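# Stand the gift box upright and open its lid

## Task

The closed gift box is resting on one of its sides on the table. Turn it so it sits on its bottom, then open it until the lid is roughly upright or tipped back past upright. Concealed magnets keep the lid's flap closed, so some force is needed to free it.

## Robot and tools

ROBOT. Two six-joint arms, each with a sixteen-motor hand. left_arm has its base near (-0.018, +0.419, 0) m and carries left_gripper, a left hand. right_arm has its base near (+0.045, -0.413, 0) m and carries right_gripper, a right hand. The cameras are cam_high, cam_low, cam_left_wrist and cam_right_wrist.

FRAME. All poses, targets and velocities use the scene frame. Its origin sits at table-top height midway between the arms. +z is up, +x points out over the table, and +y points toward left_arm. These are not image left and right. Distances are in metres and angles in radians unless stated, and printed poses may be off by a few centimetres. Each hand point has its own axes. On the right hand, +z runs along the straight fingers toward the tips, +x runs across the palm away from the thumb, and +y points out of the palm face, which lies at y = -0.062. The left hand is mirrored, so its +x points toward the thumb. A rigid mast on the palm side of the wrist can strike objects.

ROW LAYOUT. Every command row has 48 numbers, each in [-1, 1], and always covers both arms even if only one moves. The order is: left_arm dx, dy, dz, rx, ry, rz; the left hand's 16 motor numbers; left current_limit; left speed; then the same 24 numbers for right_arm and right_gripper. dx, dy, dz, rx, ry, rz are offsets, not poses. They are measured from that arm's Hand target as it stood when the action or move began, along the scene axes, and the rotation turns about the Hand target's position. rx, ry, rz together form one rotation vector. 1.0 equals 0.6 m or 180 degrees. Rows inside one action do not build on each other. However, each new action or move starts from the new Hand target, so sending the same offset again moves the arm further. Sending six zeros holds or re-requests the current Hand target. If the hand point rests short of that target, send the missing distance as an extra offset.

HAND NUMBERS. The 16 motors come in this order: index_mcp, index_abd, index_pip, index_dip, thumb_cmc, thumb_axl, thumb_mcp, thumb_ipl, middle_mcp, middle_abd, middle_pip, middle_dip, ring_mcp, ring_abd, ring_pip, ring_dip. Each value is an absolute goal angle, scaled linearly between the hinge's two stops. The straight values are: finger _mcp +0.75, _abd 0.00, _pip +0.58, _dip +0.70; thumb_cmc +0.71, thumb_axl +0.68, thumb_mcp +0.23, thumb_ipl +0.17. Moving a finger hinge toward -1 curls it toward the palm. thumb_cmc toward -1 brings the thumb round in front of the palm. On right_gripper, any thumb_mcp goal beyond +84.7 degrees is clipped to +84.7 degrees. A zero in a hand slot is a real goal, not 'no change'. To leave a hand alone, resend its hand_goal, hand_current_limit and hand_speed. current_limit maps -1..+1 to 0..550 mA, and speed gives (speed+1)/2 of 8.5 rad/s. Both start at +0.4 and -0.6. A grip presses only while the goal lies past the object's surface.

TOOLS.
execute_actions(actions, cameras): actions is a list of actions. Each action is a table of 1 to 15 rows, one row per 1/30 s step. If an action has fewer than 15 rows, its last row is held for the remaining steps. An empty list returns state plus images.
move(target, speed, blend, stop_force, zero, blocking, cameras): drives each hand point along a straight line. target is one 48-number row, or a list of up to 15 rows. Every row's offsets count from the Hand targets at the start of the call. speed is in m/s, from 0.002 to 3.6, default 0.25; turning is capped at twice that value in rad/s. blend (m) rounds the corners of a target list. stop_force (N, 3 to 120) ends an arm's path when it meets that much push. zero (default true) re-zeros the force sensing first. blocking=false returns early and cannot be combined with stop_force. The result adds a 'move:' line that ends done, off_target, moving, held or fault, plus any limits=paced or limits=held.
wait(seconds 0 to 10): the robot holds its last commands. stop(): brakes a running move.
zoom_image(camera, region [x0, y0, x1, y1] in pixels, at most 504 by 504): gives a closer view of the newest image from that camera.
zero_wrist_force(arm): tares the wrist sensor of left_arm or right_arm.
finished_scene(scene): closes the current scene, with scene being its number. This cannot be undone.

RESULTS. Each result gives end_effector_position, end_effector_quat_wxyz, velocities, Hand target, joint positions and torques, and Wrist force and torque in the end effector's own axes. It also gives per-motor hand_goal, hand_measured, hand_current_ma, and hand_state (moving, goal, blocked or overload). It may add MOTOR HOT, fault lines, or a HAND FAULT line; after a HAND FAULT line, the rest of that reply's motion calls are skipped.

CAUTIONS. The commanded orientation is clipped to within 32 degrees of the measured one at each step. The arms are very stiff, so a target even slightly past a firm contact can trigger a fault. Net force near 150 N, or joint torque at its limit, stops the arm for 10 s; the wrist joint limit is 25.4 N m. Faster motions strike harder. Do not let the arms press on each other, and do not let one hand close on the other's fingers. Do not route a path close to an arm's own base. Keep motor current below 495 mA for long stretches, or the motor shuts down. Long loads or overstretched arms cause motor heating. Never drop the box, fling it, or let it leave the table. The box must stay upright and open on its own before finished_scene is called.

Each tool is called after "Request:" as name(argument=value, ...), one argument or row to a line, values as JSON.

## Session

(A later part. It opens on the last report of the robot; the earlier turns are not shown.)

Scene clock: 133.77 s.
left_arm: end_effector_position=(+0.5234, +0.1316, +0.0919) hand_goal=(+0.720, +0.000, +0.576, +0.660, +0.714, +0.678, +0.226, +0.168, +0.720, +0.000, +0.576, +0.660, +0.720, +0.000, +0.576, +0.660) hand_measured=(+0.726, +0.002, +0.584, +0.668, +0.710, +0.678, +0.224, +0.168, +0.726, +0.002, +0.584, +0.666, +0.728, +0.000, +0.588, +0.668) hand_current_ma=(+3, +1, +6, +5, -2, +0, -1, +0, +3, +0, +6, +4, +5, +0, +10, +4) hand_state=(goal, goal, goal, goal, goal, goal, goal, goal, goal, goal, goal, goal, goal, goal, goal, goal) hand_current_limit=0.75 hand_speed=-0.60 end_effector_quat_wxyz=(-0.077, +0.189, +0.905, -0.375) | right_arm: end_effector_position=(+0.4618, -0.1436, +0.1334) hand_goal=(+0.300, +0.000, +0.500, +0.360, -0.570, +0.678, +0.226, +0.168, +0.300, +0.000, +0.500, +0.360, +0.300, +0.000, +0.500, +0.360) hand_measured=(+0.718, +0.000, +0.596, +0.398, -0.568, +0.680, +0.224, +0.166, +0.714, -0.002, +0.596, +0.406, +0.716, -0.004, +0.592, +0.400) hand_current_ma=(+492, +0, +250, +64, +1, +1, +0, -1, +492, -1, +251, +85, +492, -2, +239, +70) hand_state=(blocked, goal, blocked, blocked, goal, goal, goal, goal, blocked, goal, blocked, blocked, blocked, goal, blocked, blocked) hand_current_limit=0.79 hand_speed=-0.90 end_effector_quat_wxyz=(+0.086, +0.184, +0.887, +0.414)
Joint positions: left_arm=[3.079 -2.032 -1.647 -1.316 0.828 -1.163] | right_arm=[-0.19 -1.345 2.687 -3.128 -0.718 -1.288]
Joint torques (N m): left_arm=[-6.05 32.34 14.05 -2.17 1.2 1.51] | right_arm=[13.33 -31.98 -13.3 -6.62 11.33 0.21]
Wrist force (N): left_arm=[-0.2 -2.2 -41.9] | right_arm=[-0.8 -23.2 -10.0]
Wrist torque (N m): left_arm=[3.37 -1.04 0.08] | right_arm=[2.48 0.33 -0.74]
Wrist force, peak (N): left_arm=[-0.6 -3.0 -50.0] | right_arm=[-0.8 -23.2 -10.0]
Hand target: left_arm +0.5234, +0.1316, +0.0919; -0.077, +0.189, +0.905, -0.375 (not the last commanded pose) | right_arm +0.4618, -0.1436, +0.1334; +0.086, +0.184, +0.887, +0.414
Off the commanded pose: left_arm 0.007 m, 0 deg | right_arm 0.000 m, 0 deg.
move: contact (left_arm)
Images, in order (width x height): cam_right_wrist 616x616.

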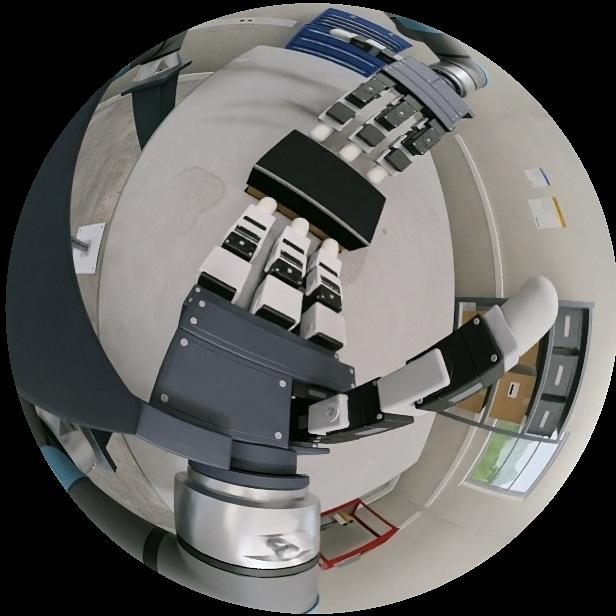

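Request:
move(
  target=[0,0,0,0,0,0,0.72,0,0.576,0.66,0.714,0.678,0.226,0.168,0.72,0,0.576,0.66,0.72,0,0.576,0.66,0.75,-0.6,-0.0015,-0.0035,0.0082,0,0,0,0.30,0,0.50,0.36,-0.571,0.678,0.226,0.168,0.30,0,0.50,0.36,0.30,0,0.50,0.36,0.79,-0.9],
  speed=0.02,
  cameras=["cam_right_wrist", "cam_low"],
)

Request:
zoom_image(
  camera="cam_right_wrist",
  region=[220, 100, 420, 300],
)

Request:
zoom_image(
  camera="cam_low",
  region=[310, 200, 400, 270],
)

Scene clock: 134.87 s.
left_arm: end_effector_position=(+0.5234, +0.1316, +0.0919) hand_goal=(+0.720, +0.000, +0.576, +0.660, +0.714, +0.678, +0.226, +0.168, +0.720, +0.000, +0.576, +0.660, +0.720, +0.000, +0.576, +0.660) hand_measured=(+0.726, +0.002, +0.584, +0.668, +0.710, +0.678, +0.224, +0.168, +0.726, +0.002, +0.584, +0.666, +0.728, +0.000, +0.588, +0.668) hand_current_ma=(+3, +1, +6, +5, -2, +0, -1, +0, +3, +0, +6, +4, +6, +0, +10, +4) hand_state=(goal, goal, goal, goal, goal, goal, goal, goal, goal, goal, goal, goal, goal, goal, goal, goal) hand_current_limit=0.75 hand_speed=-0.60 end_effector_quat_wxyz=(-0.077, +0.189, +0.905, -0.375) | right_arm: end_effector_position=(+0.4609, -0.1457, +0.1383) hand_goal=(+0.300, +0.000, +0.500, +0.360, -0.570, +0.678, +0.226, +0.168, +0.300, +0.000, +0.500, +0.360, +0.300, +0.000, +0.500, +0.360) hand_measured=(+0.722, +0.000, +0.596, +0.398, -0.568, +0.680, +0.224, +0.166, +0.718, -0.002, +0.596, +0.406, +0.720, -0.004, +0.592, +0.400) hand_current_ma=(+492, +0, +250, +64, +1, +1, +0, -1, +492, -1, +251, +85, +492, -2, +239, +70) hand_state=(blocked, goal, blocked, blocked, goal, goal, goal, goal, blocked, goal, blocked, blocked, blocked, goal, blocked, blocked) hand_current_limit=0.79 hand_speed=-0.90 end_effector_quat_wxyz=(+0.086, +0.184, +0.887, +0.414) end_effector_velocity=(+0.001, +0.000, +0.001) end_effector_angular_velocity=(-0.001, -0.004, +0.000)
Joint positions: left_arm=[3.079 -2.032 -1.647 -1.316 0.828 -1.163] | right_arm=[-0.198 -1.378 2.689 -3.088 -0.717 -1.3]
Joint velocities: left_arm=[within noise] | right_arm=[0 0.001 0 -0.005 0 0]
Joint torques (N m): left_arm=[-6.23 31.77 13.82 -0.21 1.21 1.53] | right_arm=[2.99 -12.88 -8.87 -6.61 9.91 -0.31]
Wrist force (N): left_arm=[-0.4 -1.6 -30.4] | right_arm=[-0.7 -21.1 -6.2]
Wrist torque (N m): left_arm=[2.46 -0.86 0.05] | right_arm=[2.15 0.26 -0.70]
Wrist force, peak (N): left_arm=[-0.4 -2.7 -42.2] | right_arm=[-0.9 -23.3 -10.1]
Hand target: left_arm +0.5234, +0.1316, +0.0919; -0.077, +0.189, +0.905, -0.375 | right_arm +0.4609, -0.1457, +0.1383; +0.086, +0.184, +0.887, +0.414
Off the commanded pose: left_arm 0.000 m, 0 deg | right_arm 0.000 m, 0 deg.
move: done
Images, in order (width x height): cam_low 672x504, cam_right_wrist 616x616.

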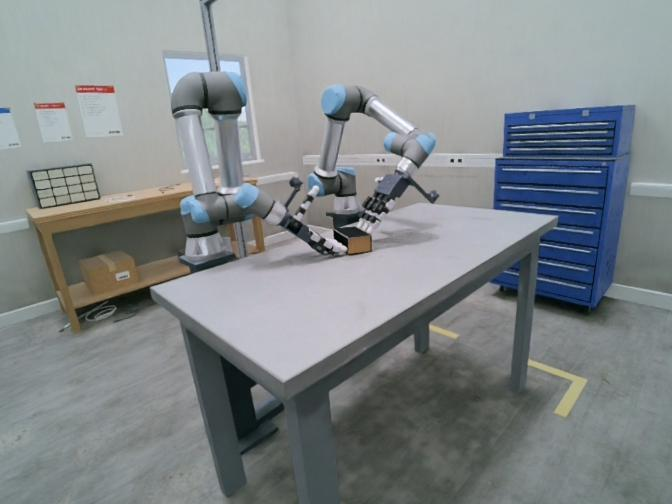

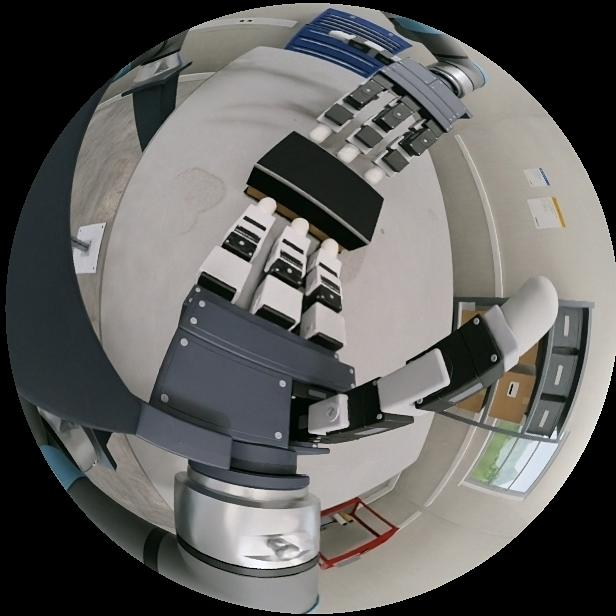

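Scaled by 2.520 from the camera's 616x616 image, which has a finer 880x880 frame.

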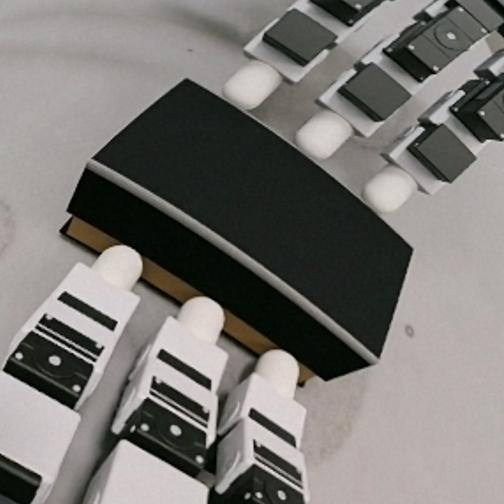

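Scaled by 5.600.

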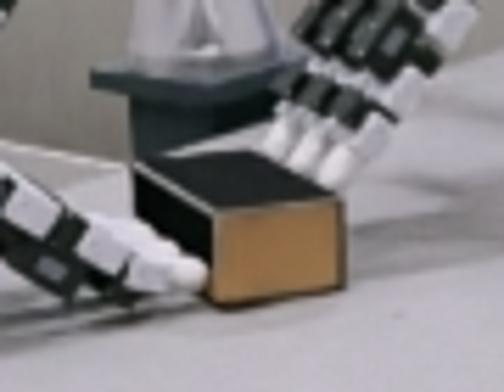

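Request:
move(
  target=[
    [0,0,0,0,0,0,0.72,0,0.576,0.66,0.714,0.678,0.226,0.168,0.72,0,0.576,0.66,0.72,0,0.576,0.66,0.75,-0.6,0,0,-0.0083,0,0,0,0.30,0,0.50,0.36,-0.571,0.678,0.226,0.168,0.30,0,0.50,0.36,0.30,0,0.50,0.36,0.79,-0.9],
  ],
  speed=0.03,
)

Request:
move(
  target=[
    [0,0,0,0,0,0,0.72,0,0.576,0.66,0.714,0.678,0.226,0.168,0.72,0,0.576,0.66,0.72,0,0.576,0.66,0.75,-0.6,0,0,0,0,0,0,0.73,0,0.60,0.41,-0.571,0.678,0.226,0.168,0.73,0,0.60,0.41,0.73,0,0.60,0.41,0.3,-0.8],
    [0.0028,0.0065,0.0071,0,0,0,0.72,0,0.576,0.66,0.714,0.678,0.226,0.168,0.72,0,0.576,0.66,0.72,0,0.576,0.66,0.75,-0.6,0,0,0,0,0,0,0.73,0,0.60,0.41,-0.571,0.678,0.226,0.168,0.73,0,0.60,0.41,0.73,0,0.60,0.41,0.3,-0.8],
    [-0.014,-0.0319,0.0987,0.1172,-0.051,0,0.72,0,0.576,0.66,0.714,0.678,0.226,0.168,0.72,0,0.576,0.66,0.72,0,0.576,0.66,0.75,-0.6,0,0,0,0,0,0,0.73,0,0.60,0.41,-0.571,0.678,0.226,0.168,0.73,0,0.60,0.41,0.73,0,0.60,0.41,0.3,-0.8],
  ],
  speed=[0.05,0.05,0.1],
  blend=[0,0.003,0],
  cameras=["cam_right_wrist", "cam_left_wrist", "cam_low"],
)

Request:
zoom_image(
  camera="cam_right_wrist",
  region=[220, 100, 420, 300],
)

Request:
zoom_image(
  camera="cam_low",
  region=[310, 200, 400, 270],
)

Scene clock: 140.50 s.
left_arm: end_effector_position=(+0.5234, +0.1316, +0.0919) hand_goal=(+0.720, +0.000, +0.576, +0.660, +0.714, +0.678, +0.226, +0.168, +0.720, +0.000, +0.576, +0.660, +0.720, +0.000, +0.576, +0.660) hand_measured=(+0.728, +0.002, +0.584, +0.668, +0.710, +0.678, +0.224, +0.168, +0.728, +0.000, +0.584, +0.666, +0.730, +0.000, +0.588, +0.668) hand_current_ma=(+6, +0, +6, +5, -2, +0, -1, +0, +6, +0, +6, +4, +9, +0, +11, +4) hand_state=(goal, goal, goal, goal, goal, goal, goal, goal, goal, goal, goal, goal, goal, goal, goal, goal) hand_current_limit=0.75 hand_speed=-0.60 end_effector_quat_wxyz=(-0.077, +0.189, +0.905, -0.375) | right_arm: end_effector_position=(+0.4610, -0.1457, +0.1333) hand_goal=(+0.300, +0.000, +0.500, +0.360, -0.570, +0.678, +0.226, +0.168, +0.300, +0.000, +0.500, +0.360, +0.300, +0.000, +0.500, +0.360) hand_measured=(+0.722, -0.002, +0.592, +0.398, -0.568, +0.680, +0.224, +0.166, +0.718, -0.002, +0.596, +0.406, +0.720, -0.006, +0.592, +0.400) hand_current_ma=(+492, +0, +239, +64, +1, +1, +0, -1, +492, -1, +251, +84, +492, -3, +234, +70) hand_state=(blocked, goal, blocked, blocked, goal, goal, goal, goal, blocked, goal, blocked, blocked, blocked, goal, blocked, blocked) hand_current_limit=0.79 hand_speed=-0.90 end_effector_quat_wxyz=(+0.086, +0.184, +0.887, +0.414)
Joint positions: left_arm=[3.079 -2.032 -1.647 -1.316 0.828 -1.163] | right_arm=[-0.198 -1.351 2.691 -3.117 -0.717 -1.3]
Joint torques (N m): left_arm=[-6.84 31.73 14.03 0.79 1.21 1.36] | right_arm=[14.01 -30.34 -3.64 -1.98 5.41 -1.27]
Wrist force (N): left_arm=[-0.8 -2.5 -15.9] | right_arm=[-0.4 -13.2 -7.0]
Wrist torque (N m): left_arm=[1.45 -0.50 0.04] | right_arm=[1.54 0.26 -0.47]
Wrist force, peak (N): left_arm=[-1.0 -1.7 -30.1] | right_arm=[-0.2 -22.3 -13.2]
Hand target: left_arm +0.5234, +0.1316, +0.0919; -0.077, +0.189, +0.905, -0.375 | right_arm +0.4609, -0.1457, +0.1333; +0.086, +0.184, +0.887, +0.414
Off the commanded pose: left_arm 0.000 m, 0 deg | right_arm 0.000 m, 0 deg.
move: done

Scene clock: 143.53 s.
left_arm: end_effector_position=(+0.5151, +0.1123, +0.1513) hand_goal=(+0.720, +0.000, +0.576, +0.660, +0.714, +0.678, +0.226, +0.168, +0.720, +0.000, +0.576, +0.660, +0.720, +0.000, +0.576, +0.660) hand_measured=(+0.714, +0.002, +0.576, +0.662, +0.710, +0.678, +0.224, +0.168, +0.714, +0.000, +0.576, +0.662, +0.714, -0.002, +0.578, +0.662) hand_current_ma=(-3, +0, +0, +1, -2, +0, -1, +0, -4, +0, +0, +1, -3, -1, +0, +1) hand_state=(goal, goal, goal, goal, goal, goal, goal, goal, goal, goal, goal, goal, goal, goal, goal, goal) hand_current_limit=0.75 hand_speed=-0.60 end_effector_quat_wxyz=(-0.038, +0.201, +0.961, -0.187) | right_arm: end_effector_position=(+0.4609, -0.1457, +0.1333) hand_goal=(+0.730, +0.000, +0.600, +0.410, -0.570, +0.678, +0.226, +0.168, +0.730, +0.000, +0.600, +0.410, +0.730, +0.000, +0.600, +0.410) hand_measured=(+0.736, -0.002, +0.606, +0.414, -0.568, +0.680, +0.224, +0.166, +0.736, -0.002, +0.606, +0.414, +0.736, -0.004, +0.606, +0.414) hand_current_ma=(+5, +0, +4, +1, +1, +1, +0, -1, +4, -1, +5, +2, +4, -1, +4, +2) hand_state=(goal, goal, goal, goal, goal, goal, goal, goal, goal, goal, goal, goal, goal, goal, goal, goal) hand_current_limit=0.30 hand_speed=-0.80 end_effector_quat_wxyz=(+0.086, +0.184, +0.887, +0.414)
Joint positions: left_arm=[2.896 -1.963 -1.584 -1.209 1.19 -1.447] | right_arm=[-0.198 -1.351 2.691 -3.116 -0.717 -1.3]
Joint torques (N m): left_arm=[13.24 31.18 8.14 0.91 -1.82 0.73] | right_arm=[-5.82 -27.93 -10.95 -1.01 -1.41 2.42]
Wrist force (N): left_arm=[-0.2 0.6 -0.3] | right_arm=[-1.4 0.1 -1.2]
Wrist torque (N m): left_arm=[0.05 0.04 -0.06] | right_arm=[0.29 0.19 -0.22]
Wrist force, peak (N): left_arm=[-1.1 -2.7 -15.9] | right_arm=[-0.5 -13.3 -7.2]
Hand target: left_arm +0.5150, +0.1125, +0.1512; -0.038, +0.201, +0.961, -0.187 | right_arm +0.4609, -0.1457, +0.1333; +0.086, +0.184, +0.887, +0.414
Off the commanded pose: left_arm 0.000 m, 0 deg | right_arm 0.000 m, 0 deg.
move: done
Images, in order (width x height): cam_low 672x504, cam_left_wrist 616x616, cam_right_wrist 616x616.

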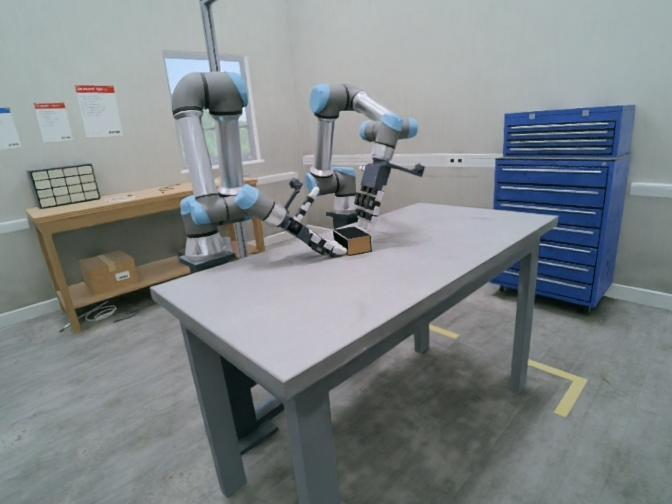

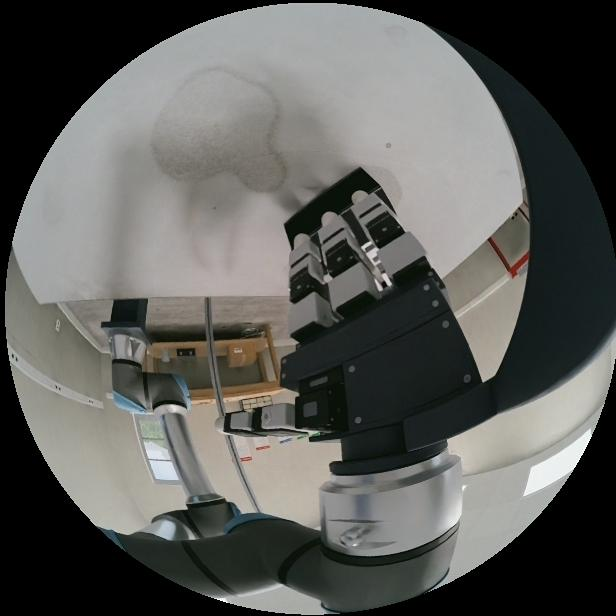

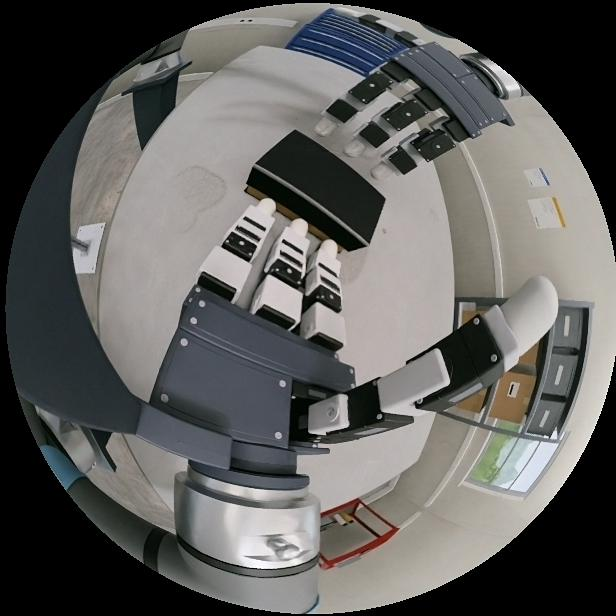

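Scaled by 2.520 from the camera's 616x616 image, which has a finer 880x880 frame.

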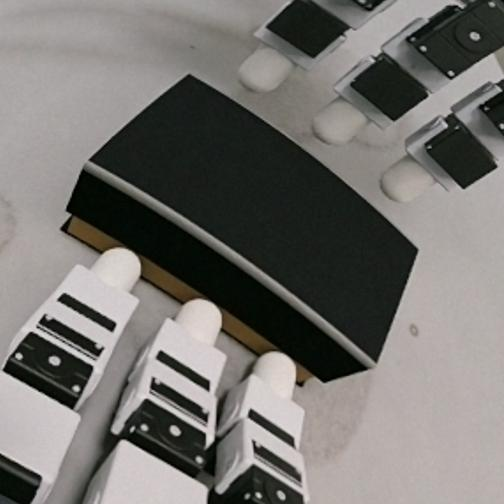

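Scaled by 5.600.

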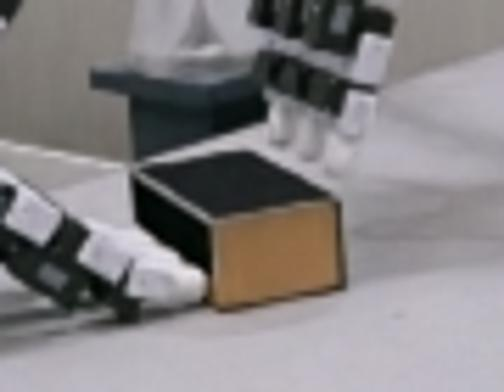

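Request:
move(
  target=[-0.003,-0.0069,-0.0185,0,0,0,0.72,0,0.576,0.66,0.714,0.678,0.226,0.168,0.72,0,0.576,0.66,0.72,0,0.576,0.66,0.75,-0.6,0,0,0,0,0,0,0.73,0,0.60,0.41,-0.571,0.678,0.226,0.168,0.73,0,0.60,0.41,0.73,0,0.60,0.41,0.3,-0.8],
  speed=0.02,
  stop_force=4,
  cameras=["cam_right_wrist", "cam_low"],
)

Request:
zoom_image(
  camera="cam_right_wrist",
  region=[220, 100, 420, 300],
)

Request:
zoom_image(
  camera="cam_low",
  region=[310, 200, 400, 270],
)

Scene clock: 145.57 s.
left_arm: end_effector_position=(+0.5132, +0.1083, +0.1401) hand_goal=(+0.720, +0.000, +0.576, +0.660, +0.714, +0.678, +0.226, +0.168, +0.720, +0.000, +0.576, +0.660, +0.720, +0.000, +0.576, +0.660) hand_measured=(+0.712, +0.002, +0.574, +0.662, +0.710, +0.678, +0.224, +0.168, +0.712, +0.000, +0.574, +0.662, +0.714, -0.002, +0.574, +0.662) hand_current_ma=(-5, +0, -1, +0, -2, +0, -1, +0, -5, +0, +0, +0, -4, -1, +0, +0) hand_state=(goal, goal, goal, goal, goal, goal, goal, goal, goal, goal, goal, goal, goal, goal, goal, goal) hand_current_limit=0.75 hand_speed=-0.60 end_effector_quat_wxyz=(-0.038, +0.201, +0.961, -0.187) | right_arm: end_effector_position=(+0.4610, -0.1457, +0.1333) hand_goal=(+0.730, +0.000, +0.600, +0.410, -0.570, +0.678, +0.226, +0.168, +0.730, +0.000, +0.600, +0.410, +0.730, +0.000, +0.600, +0.410) hand_measured=(+0.736, +0.000, +0.606, +0.412, -0.568, +0.680, +0.224, +0.166, +0.736, -0.002, +0.606, +0.414, +0.736, -0.004, +0.606, +0.414) hand_current_ma=(+5, +0, +4, +1, +1, +1, +0, -1, +4, -1, +5, +2, +4, -1, +4, +2) hand_state=(goal, goal, goal, goal, goal, goal, goal, goal, goal, goal, goal, goal, goal, goal, goal, goal) hand_current_limit=0.30 hand_speed=-0.80 end_effector_quat_wxyz=(+0.086, +0.184, +0.887, +0.414)
Joint positions: left_arm=[2.889 -1.975 -1.599 -1.18 1.19 -1.455] | right_arm=[-0.198 -1.351 2.691 -3.116 -0.717 -1.3]
Joint torques (N m): left_arm=[8.83 49.3 30.06 1.55 -2.79 1.32] | right_arm=[-11.42 -27.16 -11.91 -1.22 -1.19 2.71]
Wrist force (N): left_arm=[-0.1 1.4 -0.7] | right_arm=[-1.5 0.0 -1.3]
Wrist torque (N m): left_arm=[0.05 0.07 -0.01] | right_arm=[0.31 0.13 -0.23]
Wrist force, peak (N): left_arm=[-0.3 1.5 -2.8] | right_arm=[-1.7 0.2 -1.6]
Hand target: left_arm +0.5132, +0.1083, +0.1401; -0.038, +0.201, +0.961, -0.187 | right_arm +0.4609, -0.1457, +0.1333; +0.086, +0.184, +0.887, +0.414
Off the commanded pose: left_arm 0.000 m, 0 deg | right_arm 0.000 m, 0 deg.
move: done
Images, in order (width x height): cam_low 672x504, cam_right_wrist 616x616.

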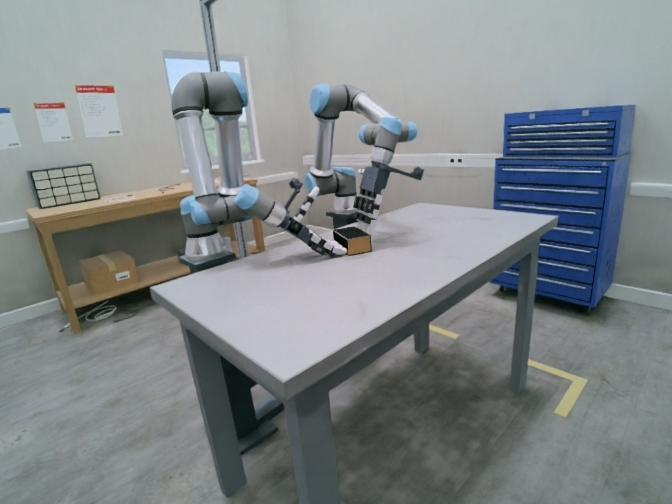

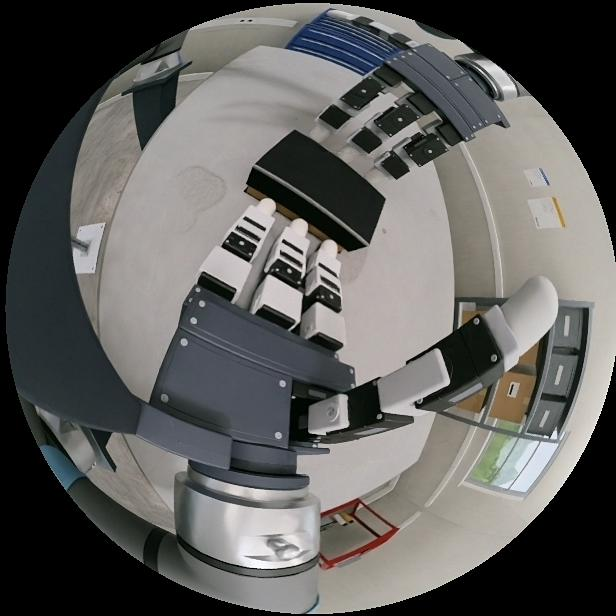

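Scaled by 2.520 from the camera's 616x616 image, which has a finer 880x880 frame.

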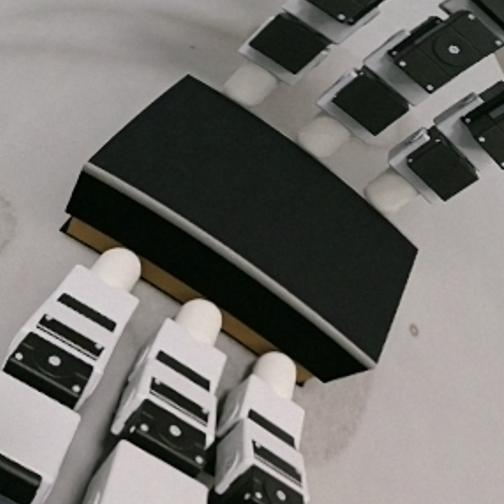

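Scaled by 5.600.

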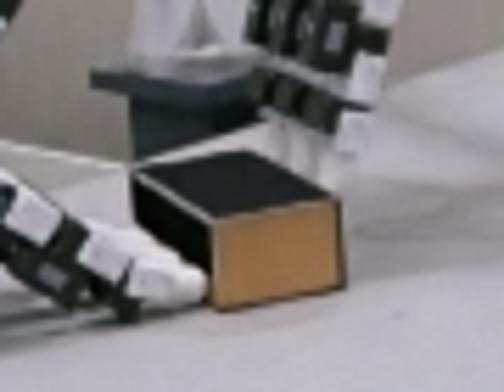

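Request:
move(
  target=[-0.01,-0.0229,0,0,0,0,0.72,0,0.576,0.66,0.714,0.678,0.226,0.168,0.72,0,0.576,0.66,0.72,0,0.576,0.66,0.75,-0.6,0,0,0,0,0,0,0.73,0,0.60,0.41,-0.571,0.678,0.226,0.168,0.73,0,0.60,0.41,0.73,0,0.60,0.41,0.3,-0.8],
  speed=0.015,
  stop_force=3,
)

Scene clock: 147.13 s.
left_arm: end_effector_position=(+0.5126, +0.1068, +0.1402) hand_goal=(+0.720, +0.000, +0.576, +0.660, +0.714, +0.678, +0.226, +0.168, +0.720, +0.000, +0.576, +0.660, +0.720, +0.000, +0.576, +0.660) hand_measured=(+0.706, +0.002, +0.570, +0.658, +0.710, +0.678, +0.224, +0.168, +0.704, +0.002, +0.570, +0.660, +0.706, +0.000, +0.570, +0.660) hand_current_ma=(-14, +1, -4, +0, -2, +0, -1, +0, -15, +0, -3, +0, -14, +0, -4, +0) hand_state=(goal, goal, goal, goal, goal, goal, goal, goal, goal, goal, goal, goal, goal, goal, goal, goal) hand_current_limit=0.75 hand_speed=-0.60 end_effector_quat_wxyz=(-0.038, +0.201, +0.961, -0.187) | right_arm: end_effector_position=(+0.4610, -0.1457, +0.1333) hand_goal=(+0.730, +0.000, +0.600, +0.410, -0.570, +0.678, +0.226, +0.168, +0.730, +0.000, +0.600, +0.410, +0.730, +0.000, +0.600, +0.410) hand_measured=(+0.738, +0.000, +0.606, +0.412, -0.568, +0.680, +0.224, +0.166, +0.736, -0.002, +0.606, +0.414, +0.736, -0.004, +0.606, +0.414) hand_current_ma=(+6, +0, +4, +0, +1, +1, +0, -1, +4, -1, +5, +2, +4, -1, +4, +2) hand_state=(goal, goal, goal, goal, goal, goal, goal, goal, goal, goal, goal, goal, goal, goal, goal, goal) hand_current_limit=0.30 hand_speed=-0.80 end_effector_quat_wxyz=(+0.086, +0.184, +0.887, +0.414)
Joint positions: left_arm=[2.886 -1.975 -1.598 -1.179 1.19 -1.458] | right_arm=[-0.198 -1.351 2.691 -3.116 -0.717 -1.3]
Joint torques (N m): left_arm=[12.91 48.88 7.43 0.9 0.94 -1.16] | right_arm=[-11.56 -27.78 -11.73 -1.14 -0.32 2.76]
Wrist force (N): left_arm=[-0.4 0.8 -0.5] | right_arm=[-1.3 0.4 -1.4]
Wrist torque (N m): left_arm=[0.04 0.04 -0.07] | right_arm=[0.35 0.09 -0.19]
Wrist force, peak (N): left_arm=[0.3 2.2 -4.8] | right_arm=[-1.6 -0.1 -2.3]
Hand target: left_arm +0.5126, +0.1068, +0.1402; -0.038, +0.201, +0.961, -0.187 (not the last commanded pose) | right_arm +0.4609, -0.1457, +0.1333; +0.086, +0.184, +0.887, +0.414
Off the commanded pose: left_arm 0.013 m, 0 deg | right_arm 0.000 m, 0 deg.
move: contact (left_arm)

Request:
move(
  target=[
    [0.0007,0.0015,0.0183,0,0,0,0.72,0,0.576,0.66,0.714,0.678,0.226,0.168,0.72,0,0.576,0.66,0.72,0,0.576,0.66,0.75,-0.6,0,0,0,0,0,0,0.73,0,0.60,0.41,-0.571,0.678,0.226,0.168,0.73,0,0.60,0.41,0.73,0,0.60,0.41,0.3,-0.8],
    [-0.0042,-0.0096,0.0183,0,0,0,0.72,0,0.576,0.66,0.714,0.678,0.226,0.168,0.72,0,0.576,0.66,0.72,0,0.576,0.66,0.75,-0.6,0,0,0,0,0,0,0.73,0,0.60,0.41,-0.571,0.678,0.226,0.168,0.73,0,0.60,0.41,0.73,0,0.60,0.41,0.3,-0.8],
  ],
  speed=0.05,
  blend=[0.003,0],
)

Request:
move(
  target=[-0.0015,-0.0035,-0.0185,0,0,0,0.72,0,0.576,0.66,0.714,0.678,0.226,0.168,0.72,0,0.576,0.66,0.72,0,0.576,0.66,0.75,-0.6,0,0,0,0,0,0,0.73,0,0.60,0.41,-0.571,0.678,0.226,0.168,0.73,0,0.60,0.41,0.73,0,0.60,0.41,0.3,-0.8],
  speed=0.02,
  stop_force=5,
  cameras=["cam_right_wrist", "cam_low"],
)

Request:
zoom_image(
  camera="cam_right_wrist",
  region=[220, 100, 420, 300],
)

Scene clock: 148.30 s.
left_arm: end_effector_position=(+0.5101, +0.1009, +0.1513) hand_goal=(+0.720, +0.000, +0.576, +0.660, +0.714, +0.678, +0.226, +0.168, +0.720, +0.000, +0.576, +0.660, +0.720, +0.000, +0.576, +0.660) hand_measured=(+0.710, +0.002, +0.572, +0.658, +0.710, +0.678, +0.224, +0.168, +0.708, +0.002, +0.570, +0.660, +0.710, +0.000, +0.570, +0.660) hand_current_ma=(-8, +1, -2, +0, -2, +0, -1, +0, -10, +0, -3, +0, -9, +0, -3, +0) hand_state=(goal, goal, goal, goal, goal, goal, goal, goal, goal, goal, goal, goal, goal, goal, goal, goal) hand_current_limit=0.75 hand_speed=-0.60 end_effector_quat_wxyz=(-0.038, +0.201, +0.961, -0.187) end_effector_velocity=(+0.001, +0.002, +0.000) end_effector_angular_velocity=(+0.000, +0.000, -0.003) | right_arm: end_effector_position=(+0.4610, -0.1457, +0.1333) hand_goal=(+0.730, +0.000, +0.600, +0.410, -0.570, +0.678, +0.226, +0.168, +0.730, +0.000, +0.600, +0.410, +0.730, +0.000, +0.600, +0.410) hand_measured=(+0.738, +0.000, +0.606, +0.412, -0.568, +0.680, +0.224, +0.166, +0.736, -0.002, +0.606, +0.414, +0.736, -0.004, +0.606, +0.414) hand_current_ma=(+6, +0, +4, +0, +1, +1, +0, -1, +4, -1, +5, +2, +4, -1, +4, +2) hand_state=(goal, goal, goal, goal, goal, goal, goal, goal, goal, goal, goal, goal, goal, goal, goal, goal) hand_current_limit=0.30 hand_speed=-0.80 end_effector_quat_wxyz=(+0.086, +0.184, +0.887, +0.414)
Joint positions: left_arm=[2.876 -1.967 -1.581 -1.2 1.189 -1.469] | right_arm=[-0.198 -1.351 2.691 -3.116 -0.717 -1.3]
Joint velocities: left_arm=[0.003 0 0 -0.002 0 0.006] | right_arm=[within noise]
Joint torques (N m): left_arm=[12.1 32.8 26.43 0.88 -3.1 1.44] | right_arm=[-12.23 -27.02 -11.09 -0.98 0.24 2.72]
Wrist force (N): left_arm=[-0.5 0.5 -0.5] | right_arm=[-1.3 0.3 -0.9]
Wrist torque (N m): left_arm=[0.05 0.07 -0.04] | right_arm=[0.28 0.15 -0.21]
Wrist force, peak (N): left_arm=[-0.5 1.1 -0.7] | right_arm=[-1.8 0.0 -1.6]
Hand target: left_arm +0.5101, +0.1011, +0.1512; -0.038, +0.201, +0.961, -0.187 | right_arm +0.4609, -0.1457, +0.1333; +0.086, +0.184, +0.887, +0.414
Off the commanded pose: left_arm 0.000 m, 0 deg | right_arm 0.000 m, 0 deg.
move: done

Scene clock: 149.63 s.
left_arm: end_effector_position=(+0.5100, +0.1006, +0.1485) hand_goal=(+0.720, +0.000, +0.576, +0.660, +0.714, +0.678, +0.226, +0.168, +0.720, +0.000, +0.576, +0.660, +0.720, +0.000, +0.576, +0.660) hand_measured=(+0.710, +0.002, +0.572, +0.658, +0.710, +0.678, +0.224, +0.168, +0.708, +0.002, +0.572, +0.660, +0.710, +0.000, +0.570, +0.660) hand_current_ma=(-8, +0, -2, +0, -2, +0, -1, +0, -10, +0, -2, +0, -8, +0, -3, +0) hand_state=(goal, goal, goal, goal, goal, goal, goal, goal, goal, goal, goal, goal, goal, goal, goal, goal) hand_current_limit=0.75 hand_speed=-0.60 end_effector_quat_wxyz=(-0.038, +0.201, +0.961, -0.187) | right_arm: end_effector_position=(+0.4610, -0.1457, +0.1333) hand_goal=(+0.730, +0.000, +0.600, +0.410, -0.570, +0.678, +0.226, +0.168, +0.730, +0.000, +0.600, +0.410, +0.730, +0.000, +0.600, +0.410) hand_measured=(+0.738, +0.000, +0.606, +0.412, -0.568, +0.680, +0.224, +0.166, +0.736, -0.002, +0.606, +0.414, +0.736, -0.004, +0.606, +0.414) hand_current_ma=(+6, +0, +4, +0, +1, +1, +0, -1, +4, -1, +5, +2, +4, -1, +4, +2) hand_state=(goal, goal, goal, goal, goal, goal, goal, goal, goal, goal, goal, goal, goal, goal, goal, goal) hand_current_limit=0.30 hand_speed=-0.80 end_effector_quat_wxyz=(+0.086, +0.184, +0.887, +0.414)
Joint positions: left_arm=[2.875 -1.97 -1.585 -1.193 1.189 -1.469] | right_arm=[-0.198 -1.351 2.691 -3.116 -0.717 -1.3]
Joint torques (N m): left_arm=[11.47 45.37 27.55 3.69 -0.46 1.58] | right_arm=[-12.79 -27.46 -10.56 -1.03 0.53 2.86]
Wrist force (N): left_arm=[0.2 0.6 -6.6] | right_arm=[-1.4 0.4 -1.1]
Wrist torque (N m): left_arm=[0.45 -0.03 0.02] | right_arm=[0.32 0.15 -0.22]
Wrist force, peak (N): left_arm=[0.5 -1.4 -18.8] | right_arm=[-1.8 0.4 -1.1]
Hand target: left_arm +0.5100, +0.1006, +0.1485; -0.038, +0.201, +0.961, -0.187 (not the last commanded pose) | right_arm +0.4609, -0.1457, +0.1333; +0.086, +0.184, +0.887, +0.414
Off the commanded pose: left_arm 0.009 m, 0 deg | right_arm 0.000 m, 0 deg.
move: contact (left_arm)
Images, in order (width x height): cam_low 672x504, cam_right_wrist 616x616.

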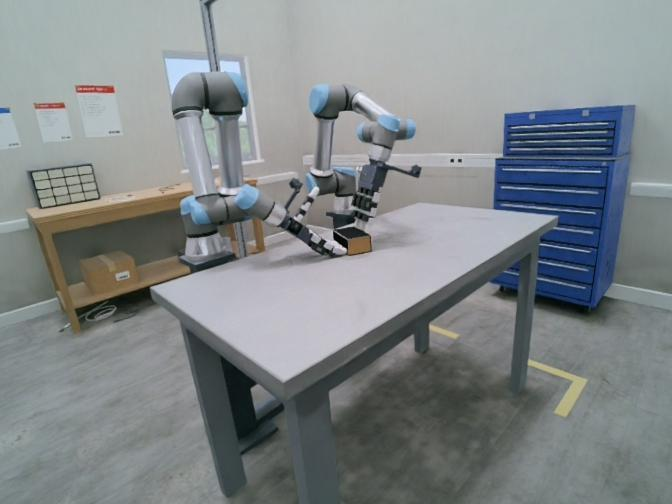

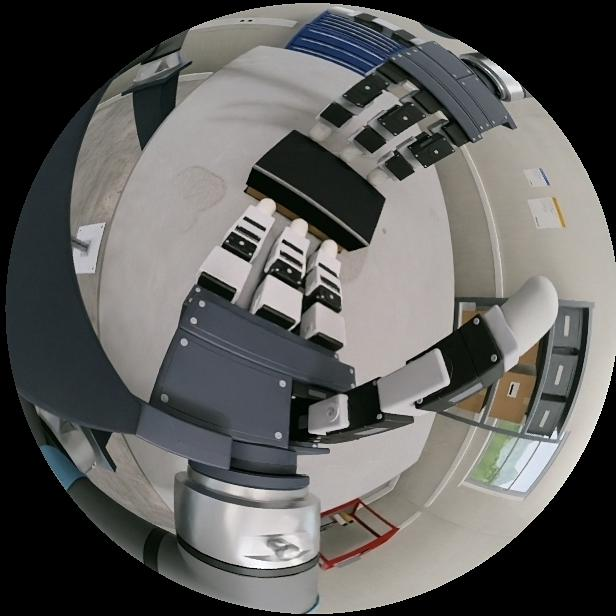

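Scaled by 2.520 from the camera's 616x616 image, which has a finer 880x880 frame.

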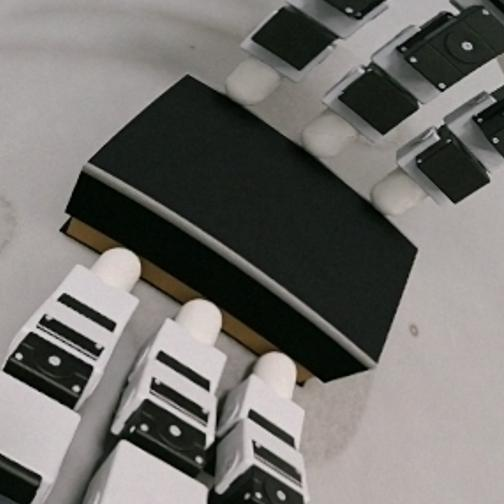

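Request:
move(
  target=[-0.0028,-0.0064,-0.0155,0,0,0,0.72,0,0.576,0.66,0.714,0.678,0.226,0.168,0.72,0,0.576,0.66,0.72,0,0.576,0.66,0.75,-0.6,0,0,0,0,0,0,0.73,0,0.60,0.41,-0.571,0.678,0.226,0.168,0.73,0,0.60,0.41,0.73,0,0.60,0.41,0.3,-0.8],
  speed=0.008,
  stop_force=42,
)

Scene clock: 151.23 s.
left_arm: end_effector_position=(+0.5099, +0.0998, +0.1467) hand_goal=(+0.720, +0.000, +0.576, +0.660, +0.714, +0.678, +0.226, +0.168, +0.720, +0.000, +0.576, +0.660, +0.720, +0.000, +0.576, +0.660) hand_measured=(+0.710, +0.010, +0.572, +0.656, +0.710, +0.678, +0.224, +0.168, +0.708, +0.008, +0.570, +0.656, +0.710, +0.006, +0.570, +0.656) hand_current_ma=(-8, +5, -2, -2, -2, +0, -1, +0, -10, +5, -3, -2, -8, +3, -3, -2) hand_state=(goal, goal, goal, goal, goal, goal, goal, goal, goal, goal, goal, goal, goal, goal, goal, goal) hand_current_limit=0.75 hand_speed=-0.60 end_effector_quat_wxyz=(-0.037, +0.201, +0.961, -0.187) | right_arm: end_effector_position=(+0.4610, -0.1457, +0.1333) hand_goal=(+0.730, +0.000, +0.600, +0.410, -0.570, +0.678, +0.226, +0.168, +0.730, +0.000, +0.600, +0.410, +0.730, +0.000, +0.600, +0.410) hand_measured=(+0.738, +0.000, +0.606, +0.412, -0.568, +0.680, +0.224, +0.166, +0.736, -0.002, +0.606, +0.414, +0.736, -0.004, +0.606, +0.414) hand_current_ma=(+6, +0, +4, +0, +1, +1, +0, -1, +4, -1, +5, +2, +4, -1, +4, +2) hand_state=(goal, goal, goal, goal, goal, goal, goal, goal, goal, goal, goal, goal, goal, goal, goal, goal) hand_current_limit=0.30 hand_speed=-0.80 end_effector_quat_wxyz=(+0.086, +0.184, +0.887, +0.414)
Joint positions: left_arm=[2.874 -1.972 -1.587 -1.187 1.189 -1.471] | right_arm=[-0.198 -1.351 2.691 -3.116 -0.717 -1.3]
Joint torques (N m): left_arm=[1.92 19.6 9.43 -3.62 -0.37 1.54] | right_arm=[-11.92 -25.89 -10.93 -1.27 1.39 2.74]
Wrist force (N): left_arm=[0.0 -4.1 -50.2] | right_arm=[-1.6 0.2 -0.9]
Wrist torque (N m): left_arm=[3.62 -0.75 0.10] | right_arm=[0.28 0.17 -0.24]
Wrist force, peak (N): left_arm=[0.4 -4.1 -55.6] | right_arm=[-1.7 0.5 -1.1]
Hand target: left_arm +0.5099, +0.0998, +0.1467; -0.037, +0.201, +0.961, -0.187 (not the last commanded pose) | right_arm +0.4609, -0.1457, +0.1333; +0.086, +0.184, +0.887, +0.414
Off the commanded pose: left_arm 0.008 m, 0 deg | right_arm 0.000 m, 0 deg.
move: contact (left_arm)

Request:
move(
  target=[0,0,0,0,0,0,0.72,0,0.576,0.66,0.714,0.678,0.226,0.168,0.72,0,0.576,0.66,0.72,0,0.576,0.66,0.75,-0.6,0,0,0,0,0,0,0.30,0,0.50,0.36,-0.571,0.678,0.226,0.168,0.30,0,0.50,0.36,0.30,0,0.50,0.36,0.79,-0.9],
  speed=0.02,
)

Request:
move(
  target=[0,0,0,0,0,0,0.72,0,0.576,0.66,0.714,0.678,0.226,0.168,0.72,0,0.576,0.66,0.72,0,0.576,0.66,0.75,-0.6,-0.00076,-0.00177,0.0032,0,0,0,0.30,0,0.50,0.36,-0.571,0.678,0.226,0.168,0.30,0,0.50,0.36,0.30,0,0.50,0.36,0.79,-0.9],
  speed=0.02,
  cameras=["cam_right_wrist"],
)

Request:
zoom_image(
  camera="cam_right_wrist",
  region=[220, 100, 420, 300],
)

Scene clock: 152.13 s.
left_arm: end_effector_position=(+0.5099, +0.0998, +0.1467) hand_goal=(+0.720, +0.000, +0.576, +0.660, +0.714, +0.678, +0.226, +0.168, +0.720, +0.000, +0.576, +0.660, +0.720, +0.000, +0.576, +0.660) hand_measured=(+0.710, +0.010, +0.572, +0.656, +0.710, +0.678, +0.224, +0.168, +0.708, +0.008, +0.570, +0.656, +0.710, +0.006, +0.570, +0.656) hand_current_ma=(-8, +5, -2, -2, -2, +0, -1, +0, -10, +5, -3, -2, -8, +3, -3, -2) hand_state=(goal, goal, goal, goal, goal, goal, goal, goal, goal, goal, goal, goal, goal, goal, goal, goal) hand_current_limit=0.75 hand_speed=-0.60 end_effector_quat_wxyz=(-0.037, +0.201, +0.961, -0.187) | right_arm: end_effector_position=(+0.4609, -0.1457, +0.1333) hand_goal=(+0.300, +0.000, +0.500, +0.360, -0.570, +0.678, +0.226, +0.168, +0.300, +0.000, +0.500, +0.360, +0.300, +0.000, +0.500, +0.360) hand_measured=(+0.738, +0.000, +0.590, +0.390, -0.568, +0.680, +0.224, +0.166, +0.736, -0.002, +0.590, +0.392, +0.736, -0.004, +0.588, +0.390) hand_current_ma=(+492, +0, +229, +44, +1, +1, +0, -1, +492, -1, +232, +49, +492, -1, +221, +46) hand_state=(blocked, goal, blocked, blocked, goal, goal, goal, goal, blocked, goal, blocked, blocked, blocked, goal, blocked, blocked) hand_current_limit=0.79 hand_speed=-0.90 end_effector_quat_wxyz=(+0.086, +0.184, +0.887, +0.414)
Joint positions: left_arm=[2.874 -1.972 -1.587 -1.187 1.189 -1.471] | right_arm=[-0.198 -1.351 2.691 -3.116 -0.717 -1.3]
Joint torques (N m): left_arm=[1.92 19.03 9.77 -2.93 -0.28 1.49] | right_arm=[-11.72 -26.17 -11.81 -2.48 2.01 2.69]
Wrist force (N): left_arm=[0.2 -3.8 -50.2] | right_arm=[-1.4 -10.4 -1.4]
Wrist torque (N m): left_arm=[3.64 -0.79 0.12] | right_arm=[1.16 0.19 -0.48]
Wrist force, peak (N): left_arm=[-0.1 -4.0 -50.4] | right_arm=[-1.3 -10.6 -1.5]
Hand target: left_arm +0.5099, +0.0998, +0.1467; -0.037, +0.201, +0.961, -0.187 | right_arm +0.4609, -0.1457, +0.1333; +0.086, +0.184, +0.887, +0.414
Off the commanded pose: left_arm 0.000 m, 0 deg | right_arm 0.000 m, 0 deg.
move: done

Scene clock: 152.87 s.
left_arm: end_effector_position=(+0.5099, +0.0998, +0.1467) hand_goal=(+0.720, +0.000, +0.576, +0.660, +0.714, +0.678, +0.226, +0.168, +0.720, +0.000, +0.576, +0.660, +0.720, +0.000, +0.576, +0.660) hand_measured=(+0.710, +0.010, +0.570, +0.654, +0.710, +0.678, +0.224, +0.168, +0.708, +0.008, +0.570, +0.656, +0.710, +0.006, +0.570, +0.656) hand_current_ma=(-8, +5, -3, -3, -2, +0, -1, +0, -10, +5, -3, -2, -8, +3, -4, -2) hand_state=(goal, goal, goal, goal, goal, goal, goal, goal, goal, goal, goal, goal, goal, goal, goal, goal) hand_current_limit=0.75 hand_speed=-0.60 end_effector_quat_wxyz=(-0.037, +0.201, +0.961, -0.187) | right_arm: end_effector_position=(+0.4605, -0.1467, +0.1353) hand_goal=(+0.300, +0.000, +0.500, +0.360, -0.570, +0.678, +0.226, +0.168, +0.300, +0.000, +0.500, +0.360, +0.300, +0.000, +0.500, +0.360) hand_measured=(+0.732, +0.000, +0.578, +0.390, -0.568, +0.680, +0.224, +0.166, +0.722, -0.002, +0.590, +0.392, +0.728, -0.004, +0.578, +0.390) hand_current_ma=(+492, +0, +184, +44, +1, +1, +0, -1, +492, -1, +231, +49, +492, -1, +187, +46) hand_state=(blocked, goal, blocked, blocked, goal, goal, goal, goal, blocked, goal, blocked, blocked, blocked, goal, blocked, blocked) hand_current_limit=0.79 hand_speed=-0.90 end_effector_quat_wxyz=(+0.086, +0.184, +0.887, +0.414)
Joint positions: left_arm=[2.874 -1.972 -1.587 -1.187 1.189 -1.471] | right_arm=[-0.202 -1.365 2.692 -3.099 -0.716 -1.306]
Joint torques (N m): left_arm=[1.15 18.24 8.81 -2.34 -0.17 1.53] | right_arm=[-5.22 -13.5 -3.39 -5.29 7.05 -1.56]
Wrist force (N): left_arm=[0.0 -3.8 -52.1] | right_arm=[-1.1 -9.0 -0.7]
Wrist torque (N m): left_arm=[3.74 -0.76 0.09] | right_arm=[1.02 0.12 -0.42]
Wrist force, peak (N): left_arm=[0.0 -3.7 -52.2] | right_arm=[-1.5 -10.3 -1.7]
Hand target: left_arm +0.5099, +0.0998, +0.1467; -0.037, +0.201, +0.961, -0.187 | right_arm +0.4605, -0.1467, +0.1352; +0.086, +0.184, +0.887, +0.414
Off the commanded pose: left_arm 0.000 m, 0 deg | right_arm 0.000 m, 0 deg.
move: done
Images, in order (width x height): cam_right_wrist 616x616.

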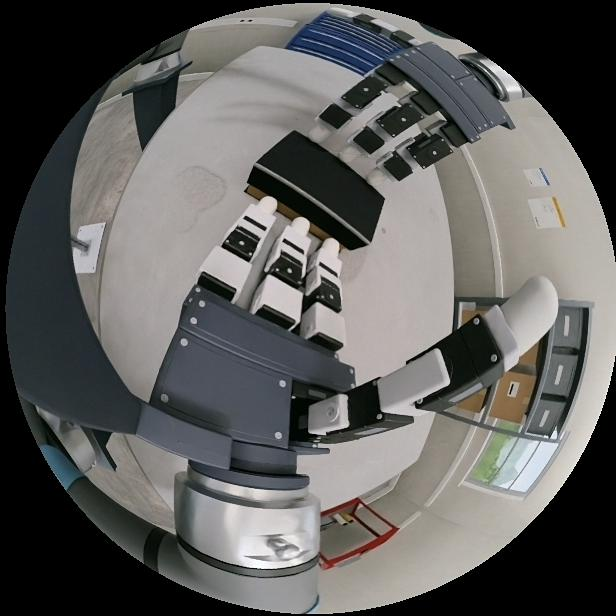

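Scaled by 2.520 from the camera's 616x616 image, which has a finer 880x880 frame.

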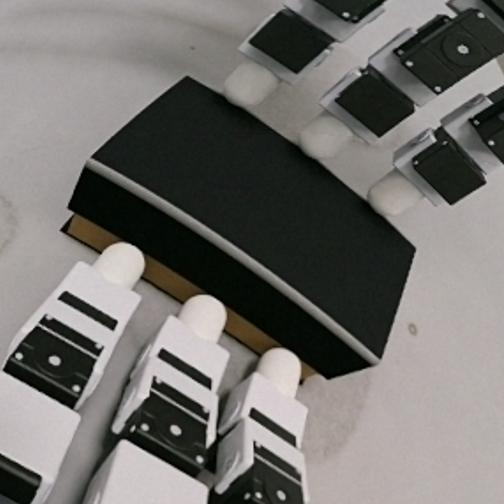

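Request:
move(
  target=[0,0,0,0,0,0,0.72,0,0.576,0.66,0.714,0.678,0.226,0.168,0.72,0,0.576,0.66,0.72,0,0.576,0.66,0.75,-0.6,-0.00102,-0.00236,0.0062,0,0,0,0.30,0,0.50,0.36,-0.571,0.678,0.226,0.168,0.30,0,0.50,0.36,0.30,0,0.50,0.36,0.79,-0.9],
  speed=0.02,
)

Request:
move(
  target=[0,0,0,0,0,0,0.72,0,0.576,0.66,0.714,0.678,0.226,0.168,0.72,0,0.576,0.66,0.72,0,0.576,0.66,0.75,-0.6,-0.00102,-0.00236,0.0062,0,0,0,0.30,0,0.50,0.36,-0.571,0.678,0.226,0.168,0.30,0,0.50,0.36,0.30,0,0.50,0.36,0.79,-0.9],
  speed=0.02,
  cameras=["cam_right_wrist", "cam_low"],
)

Request:
zoom_image(
  camera="cam_right_wrist",
  region=[220, 100, 420, 300],
)

Request:
zoom_image(
  camera="cam_low",
  region=[310, 200, 400, 270],
)

Scene clock: 153.93 s.
left_arm: end_effector_position=(+0.5099, +0.0998, +0.1467) hand_goal=(+0.720, +0.000, +0.576, +0.660, +0.714, +0.678, +0.226, +0.168, +0.720, +0.000, +0.576, +0.660, +0.720, +0.000, +0.576, +0.660) hand_measured=(+0.710, +0.010, +0.570, +0.654, +0.710, +0.678, +0.224, +0.168, +0.708, +0.008, +0.570, +0.656, +0.710, +0.006, +0.570, +0.656) hand_current_ma=(-8, +5, -3, -3, -2, +0, -1, +0, -10, +5, -3, -2, -9, +3, -4, -2) hand_state=(goal, goal, goal, goal, goal, goal, goal, goal, goal, goal, goal, goal, goal, goal, goal, goal) hand_current_limit=0.75 hand_speed=-0.60 end_effector_quat_wxyz=(-0.037, +0.201, +0.961, -0.187) | right_arm: end_effector_position=(+0.4599, -0.1482, +0.1390) hand_goal=(+0.300, +0.000, +0.500, +0.360, -0.570, +0.678, +0.226, +0.168, +0.300, +0.000, +0.500, +0.360, +0.300, +0.000, +0.500, +0.360) hand_measured=(+0.714, +0.000, +0.576, +0.390, -0.568, +0.680, +0.224, +0.166, +0.704, -0.002, +0.590, +0.392, +0.710, -0.004, +0.578, +0.390) hand_current_ma=(+492, +0, +180, +44, +1, +1, +0, -1, +492, -1, +229, +49, +492, -1, +184, +46) hand_state=(blocked, goal, blocked, blocked, goal, goal, goal, goal, blocked, goal, blocked, blocked, blocked, goal, blocked, blocked) hand_current_limit=0.79 hand_speed=-0.90 end_effector_quat_wxyz=(+0.086, +0.184, +0.887, +0.414) end_effector_velocity=(+0.000, +0.000, +0.000) end_effector_angular_velocity=(+0.000, -0.001, -0.001)
Joint positions: left_arm=[2.874 -1.972 -1.587 -1.187 1.189 -1.471] | right_arm=[-0.207 -1.389 2.693 -3.069 -0.715 -1.314]
Joint velocities: left_arm=[within noise] | right_arm=[-0.001 0.001 0.002 -0.005 0 0]
Joint torques (N m): left_arm=[0.12 15.43 6.65 -1.24 -0.04 1.67] | right_arm=[-4.1 -10.23 -4.13 -5.68 6.82 -1.51]
Wrist force (N): left_arm=[0.5 -4.1 -54.6] | right_arm=[-1.6 -9.0 -0.9]
Wrist torque (N m): left_arm=[3.89 -0.75 0.13] | right_arm=[1.01 0.17 -0.46]
Wrist force, peak (N): left_arm=[0.5 -4.0 -54.7] | right_arm=[-1.4 -9.3 -1.1]
Hand target: left_arm +0.5099, +0.0998, +0.1467; -0.037, +0.201, +0.961, -0.187 | right_arm +0.4599, -0.1481, +0.1390; +0.086, +0.184, +0.887, +0.414
Off the commanded pose: left_arm 0.000 m, 0 deg | right_arm 0.000 m, 0 deg.
move: done

Scene clock: 154.67 s.
left_arm: end_effector_position=(+0.5099, +0.0998, +0.1467) hand_goal=(+0.720, +0.000, +0.576, +0.660, +0.714, +0.678, +0.226, +0.168, +0.720, +0.000, +0.576, +0.660, +0.720, +0.000, +0.576, +0.660) hand_measured=(+0.710, +0.010, +0.570, +0.654, +0.710, +0.678, +0.224, +0.168, +0.708, +0.008, +0.570, +0.656, +0.708, +0.006, +0.568, +0.656) hand_current_ma=(-9, +5, -3, -3, -2, +0, -1, +0, -11, +5, -4, -2, -10, +3, -4, -2) hand_state=(goal, goal, goal, goal, goal, goal, goal, goal, goal, goal, goal, goal, goal, goal, goal, goal) hand_current_limit=0.75 hand_speed=-0.60 end_effector_quat_wxyz=(-0.037, +0.201, +0.961, -0.187) | right_arm: end_effector_position=(+0.4593, -0.1496, +0.1427) hand_goal=(+0.300, +0.000, +0.500, +0.360, -0.570, +0.678, +0.226, +0.168, +0.300, +0.000, +0.500, +0.360, +0.300, +0.000, +0.500, +0.360) hand_measured=(+0.700, +0.000, +0.574, +0.390, -0.568, +0.680, +0.224, +0.166, +0.690, -0.002, +0.588, +0.392, +0.698, -0.004, +0.574, +0.390) hand_current_ma=(+492, +0, +173, +44, +1, +1, +0, -1, +492, -1, +224, +49, +492, -1, +172, +46) hand_state=(blocked, goal, blocked, blocked, goal, goal, goal, goal, blocked, goal, blocked, blocked, blocked, goal, blocked, blocked) hand_current_limit=0.79 hand_speed=-0.90 end_effector_quat_wxyz=(+0.086, +0.184, +0.887, +0.414)
Joint positions: left_arm=[2.874 -1.972 -1.587 -1.187 1.189 -1.471] | right_arm=[-0.213 -1.413 2.693 -3.039 -0.714 -1.323]
Joint torques (N m): left_arm=[-0.55 14.42 4.8 -1.2 -0.05 1.58] | right_arm=[-2.83 -7.57 -6.21 -5.87 7.19 -1.37]
Wrist force (N): left_arm=[0.9 -4.2 -57.5] | right_arm=[-1.5 -9.4 -1.7]
Wrist torque (N m): left_arm=[4.10 -0.81 0.17] | right_arm=[1.10 0.18 -0.46]
Wrist force, peak (N): left_arm=[0.8 -4.1 -57.7] | right_arm=[-1.2 -9.7 -1.6]
Hand target: left_arm +0.5099, +0.0998, +0.1467; -0.037, +0.201, +0.961, -0.187 | right_arm +0.4593, -0.1496, +0.1427; +0.086, +0.184, +0.887, +0.414
Off the commanded pose: left_arm 0.000 m, 0 deg | right_arm 0.000 m, 0 deg.
move: done
Images, in order (width x height): cam_low 672x504, cam_right_wrist 616x616.

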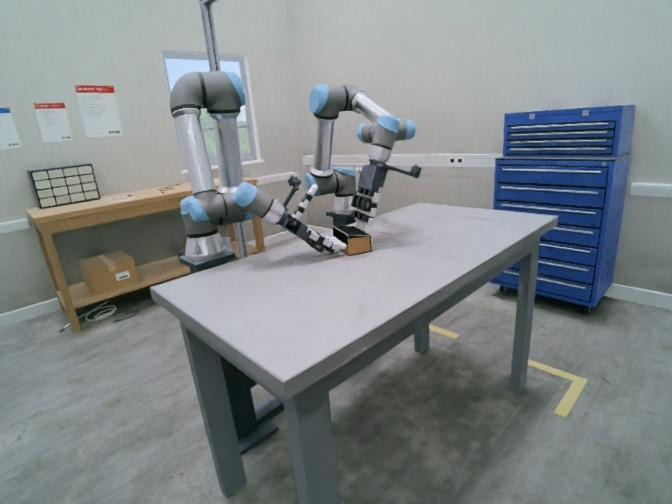

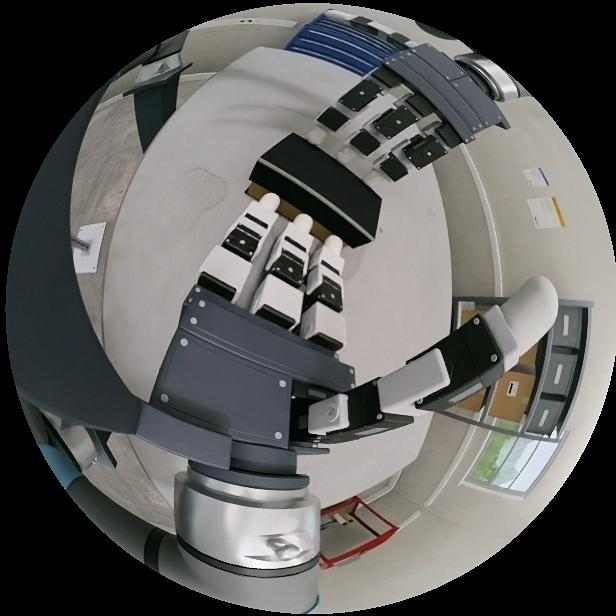

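Scaled by 2.520 from the camera's 616x616 image, which has a finer 880x880 frame.

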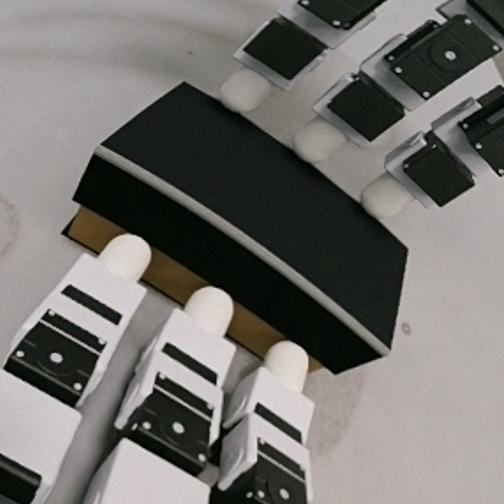

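Scaled by 5.600.

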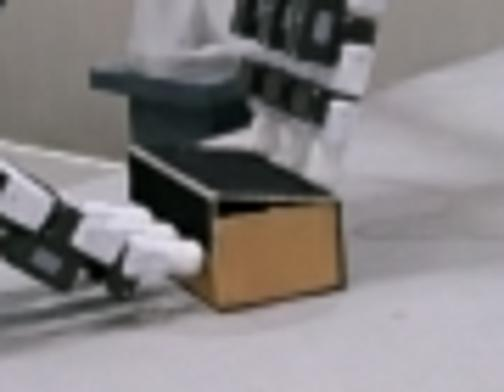

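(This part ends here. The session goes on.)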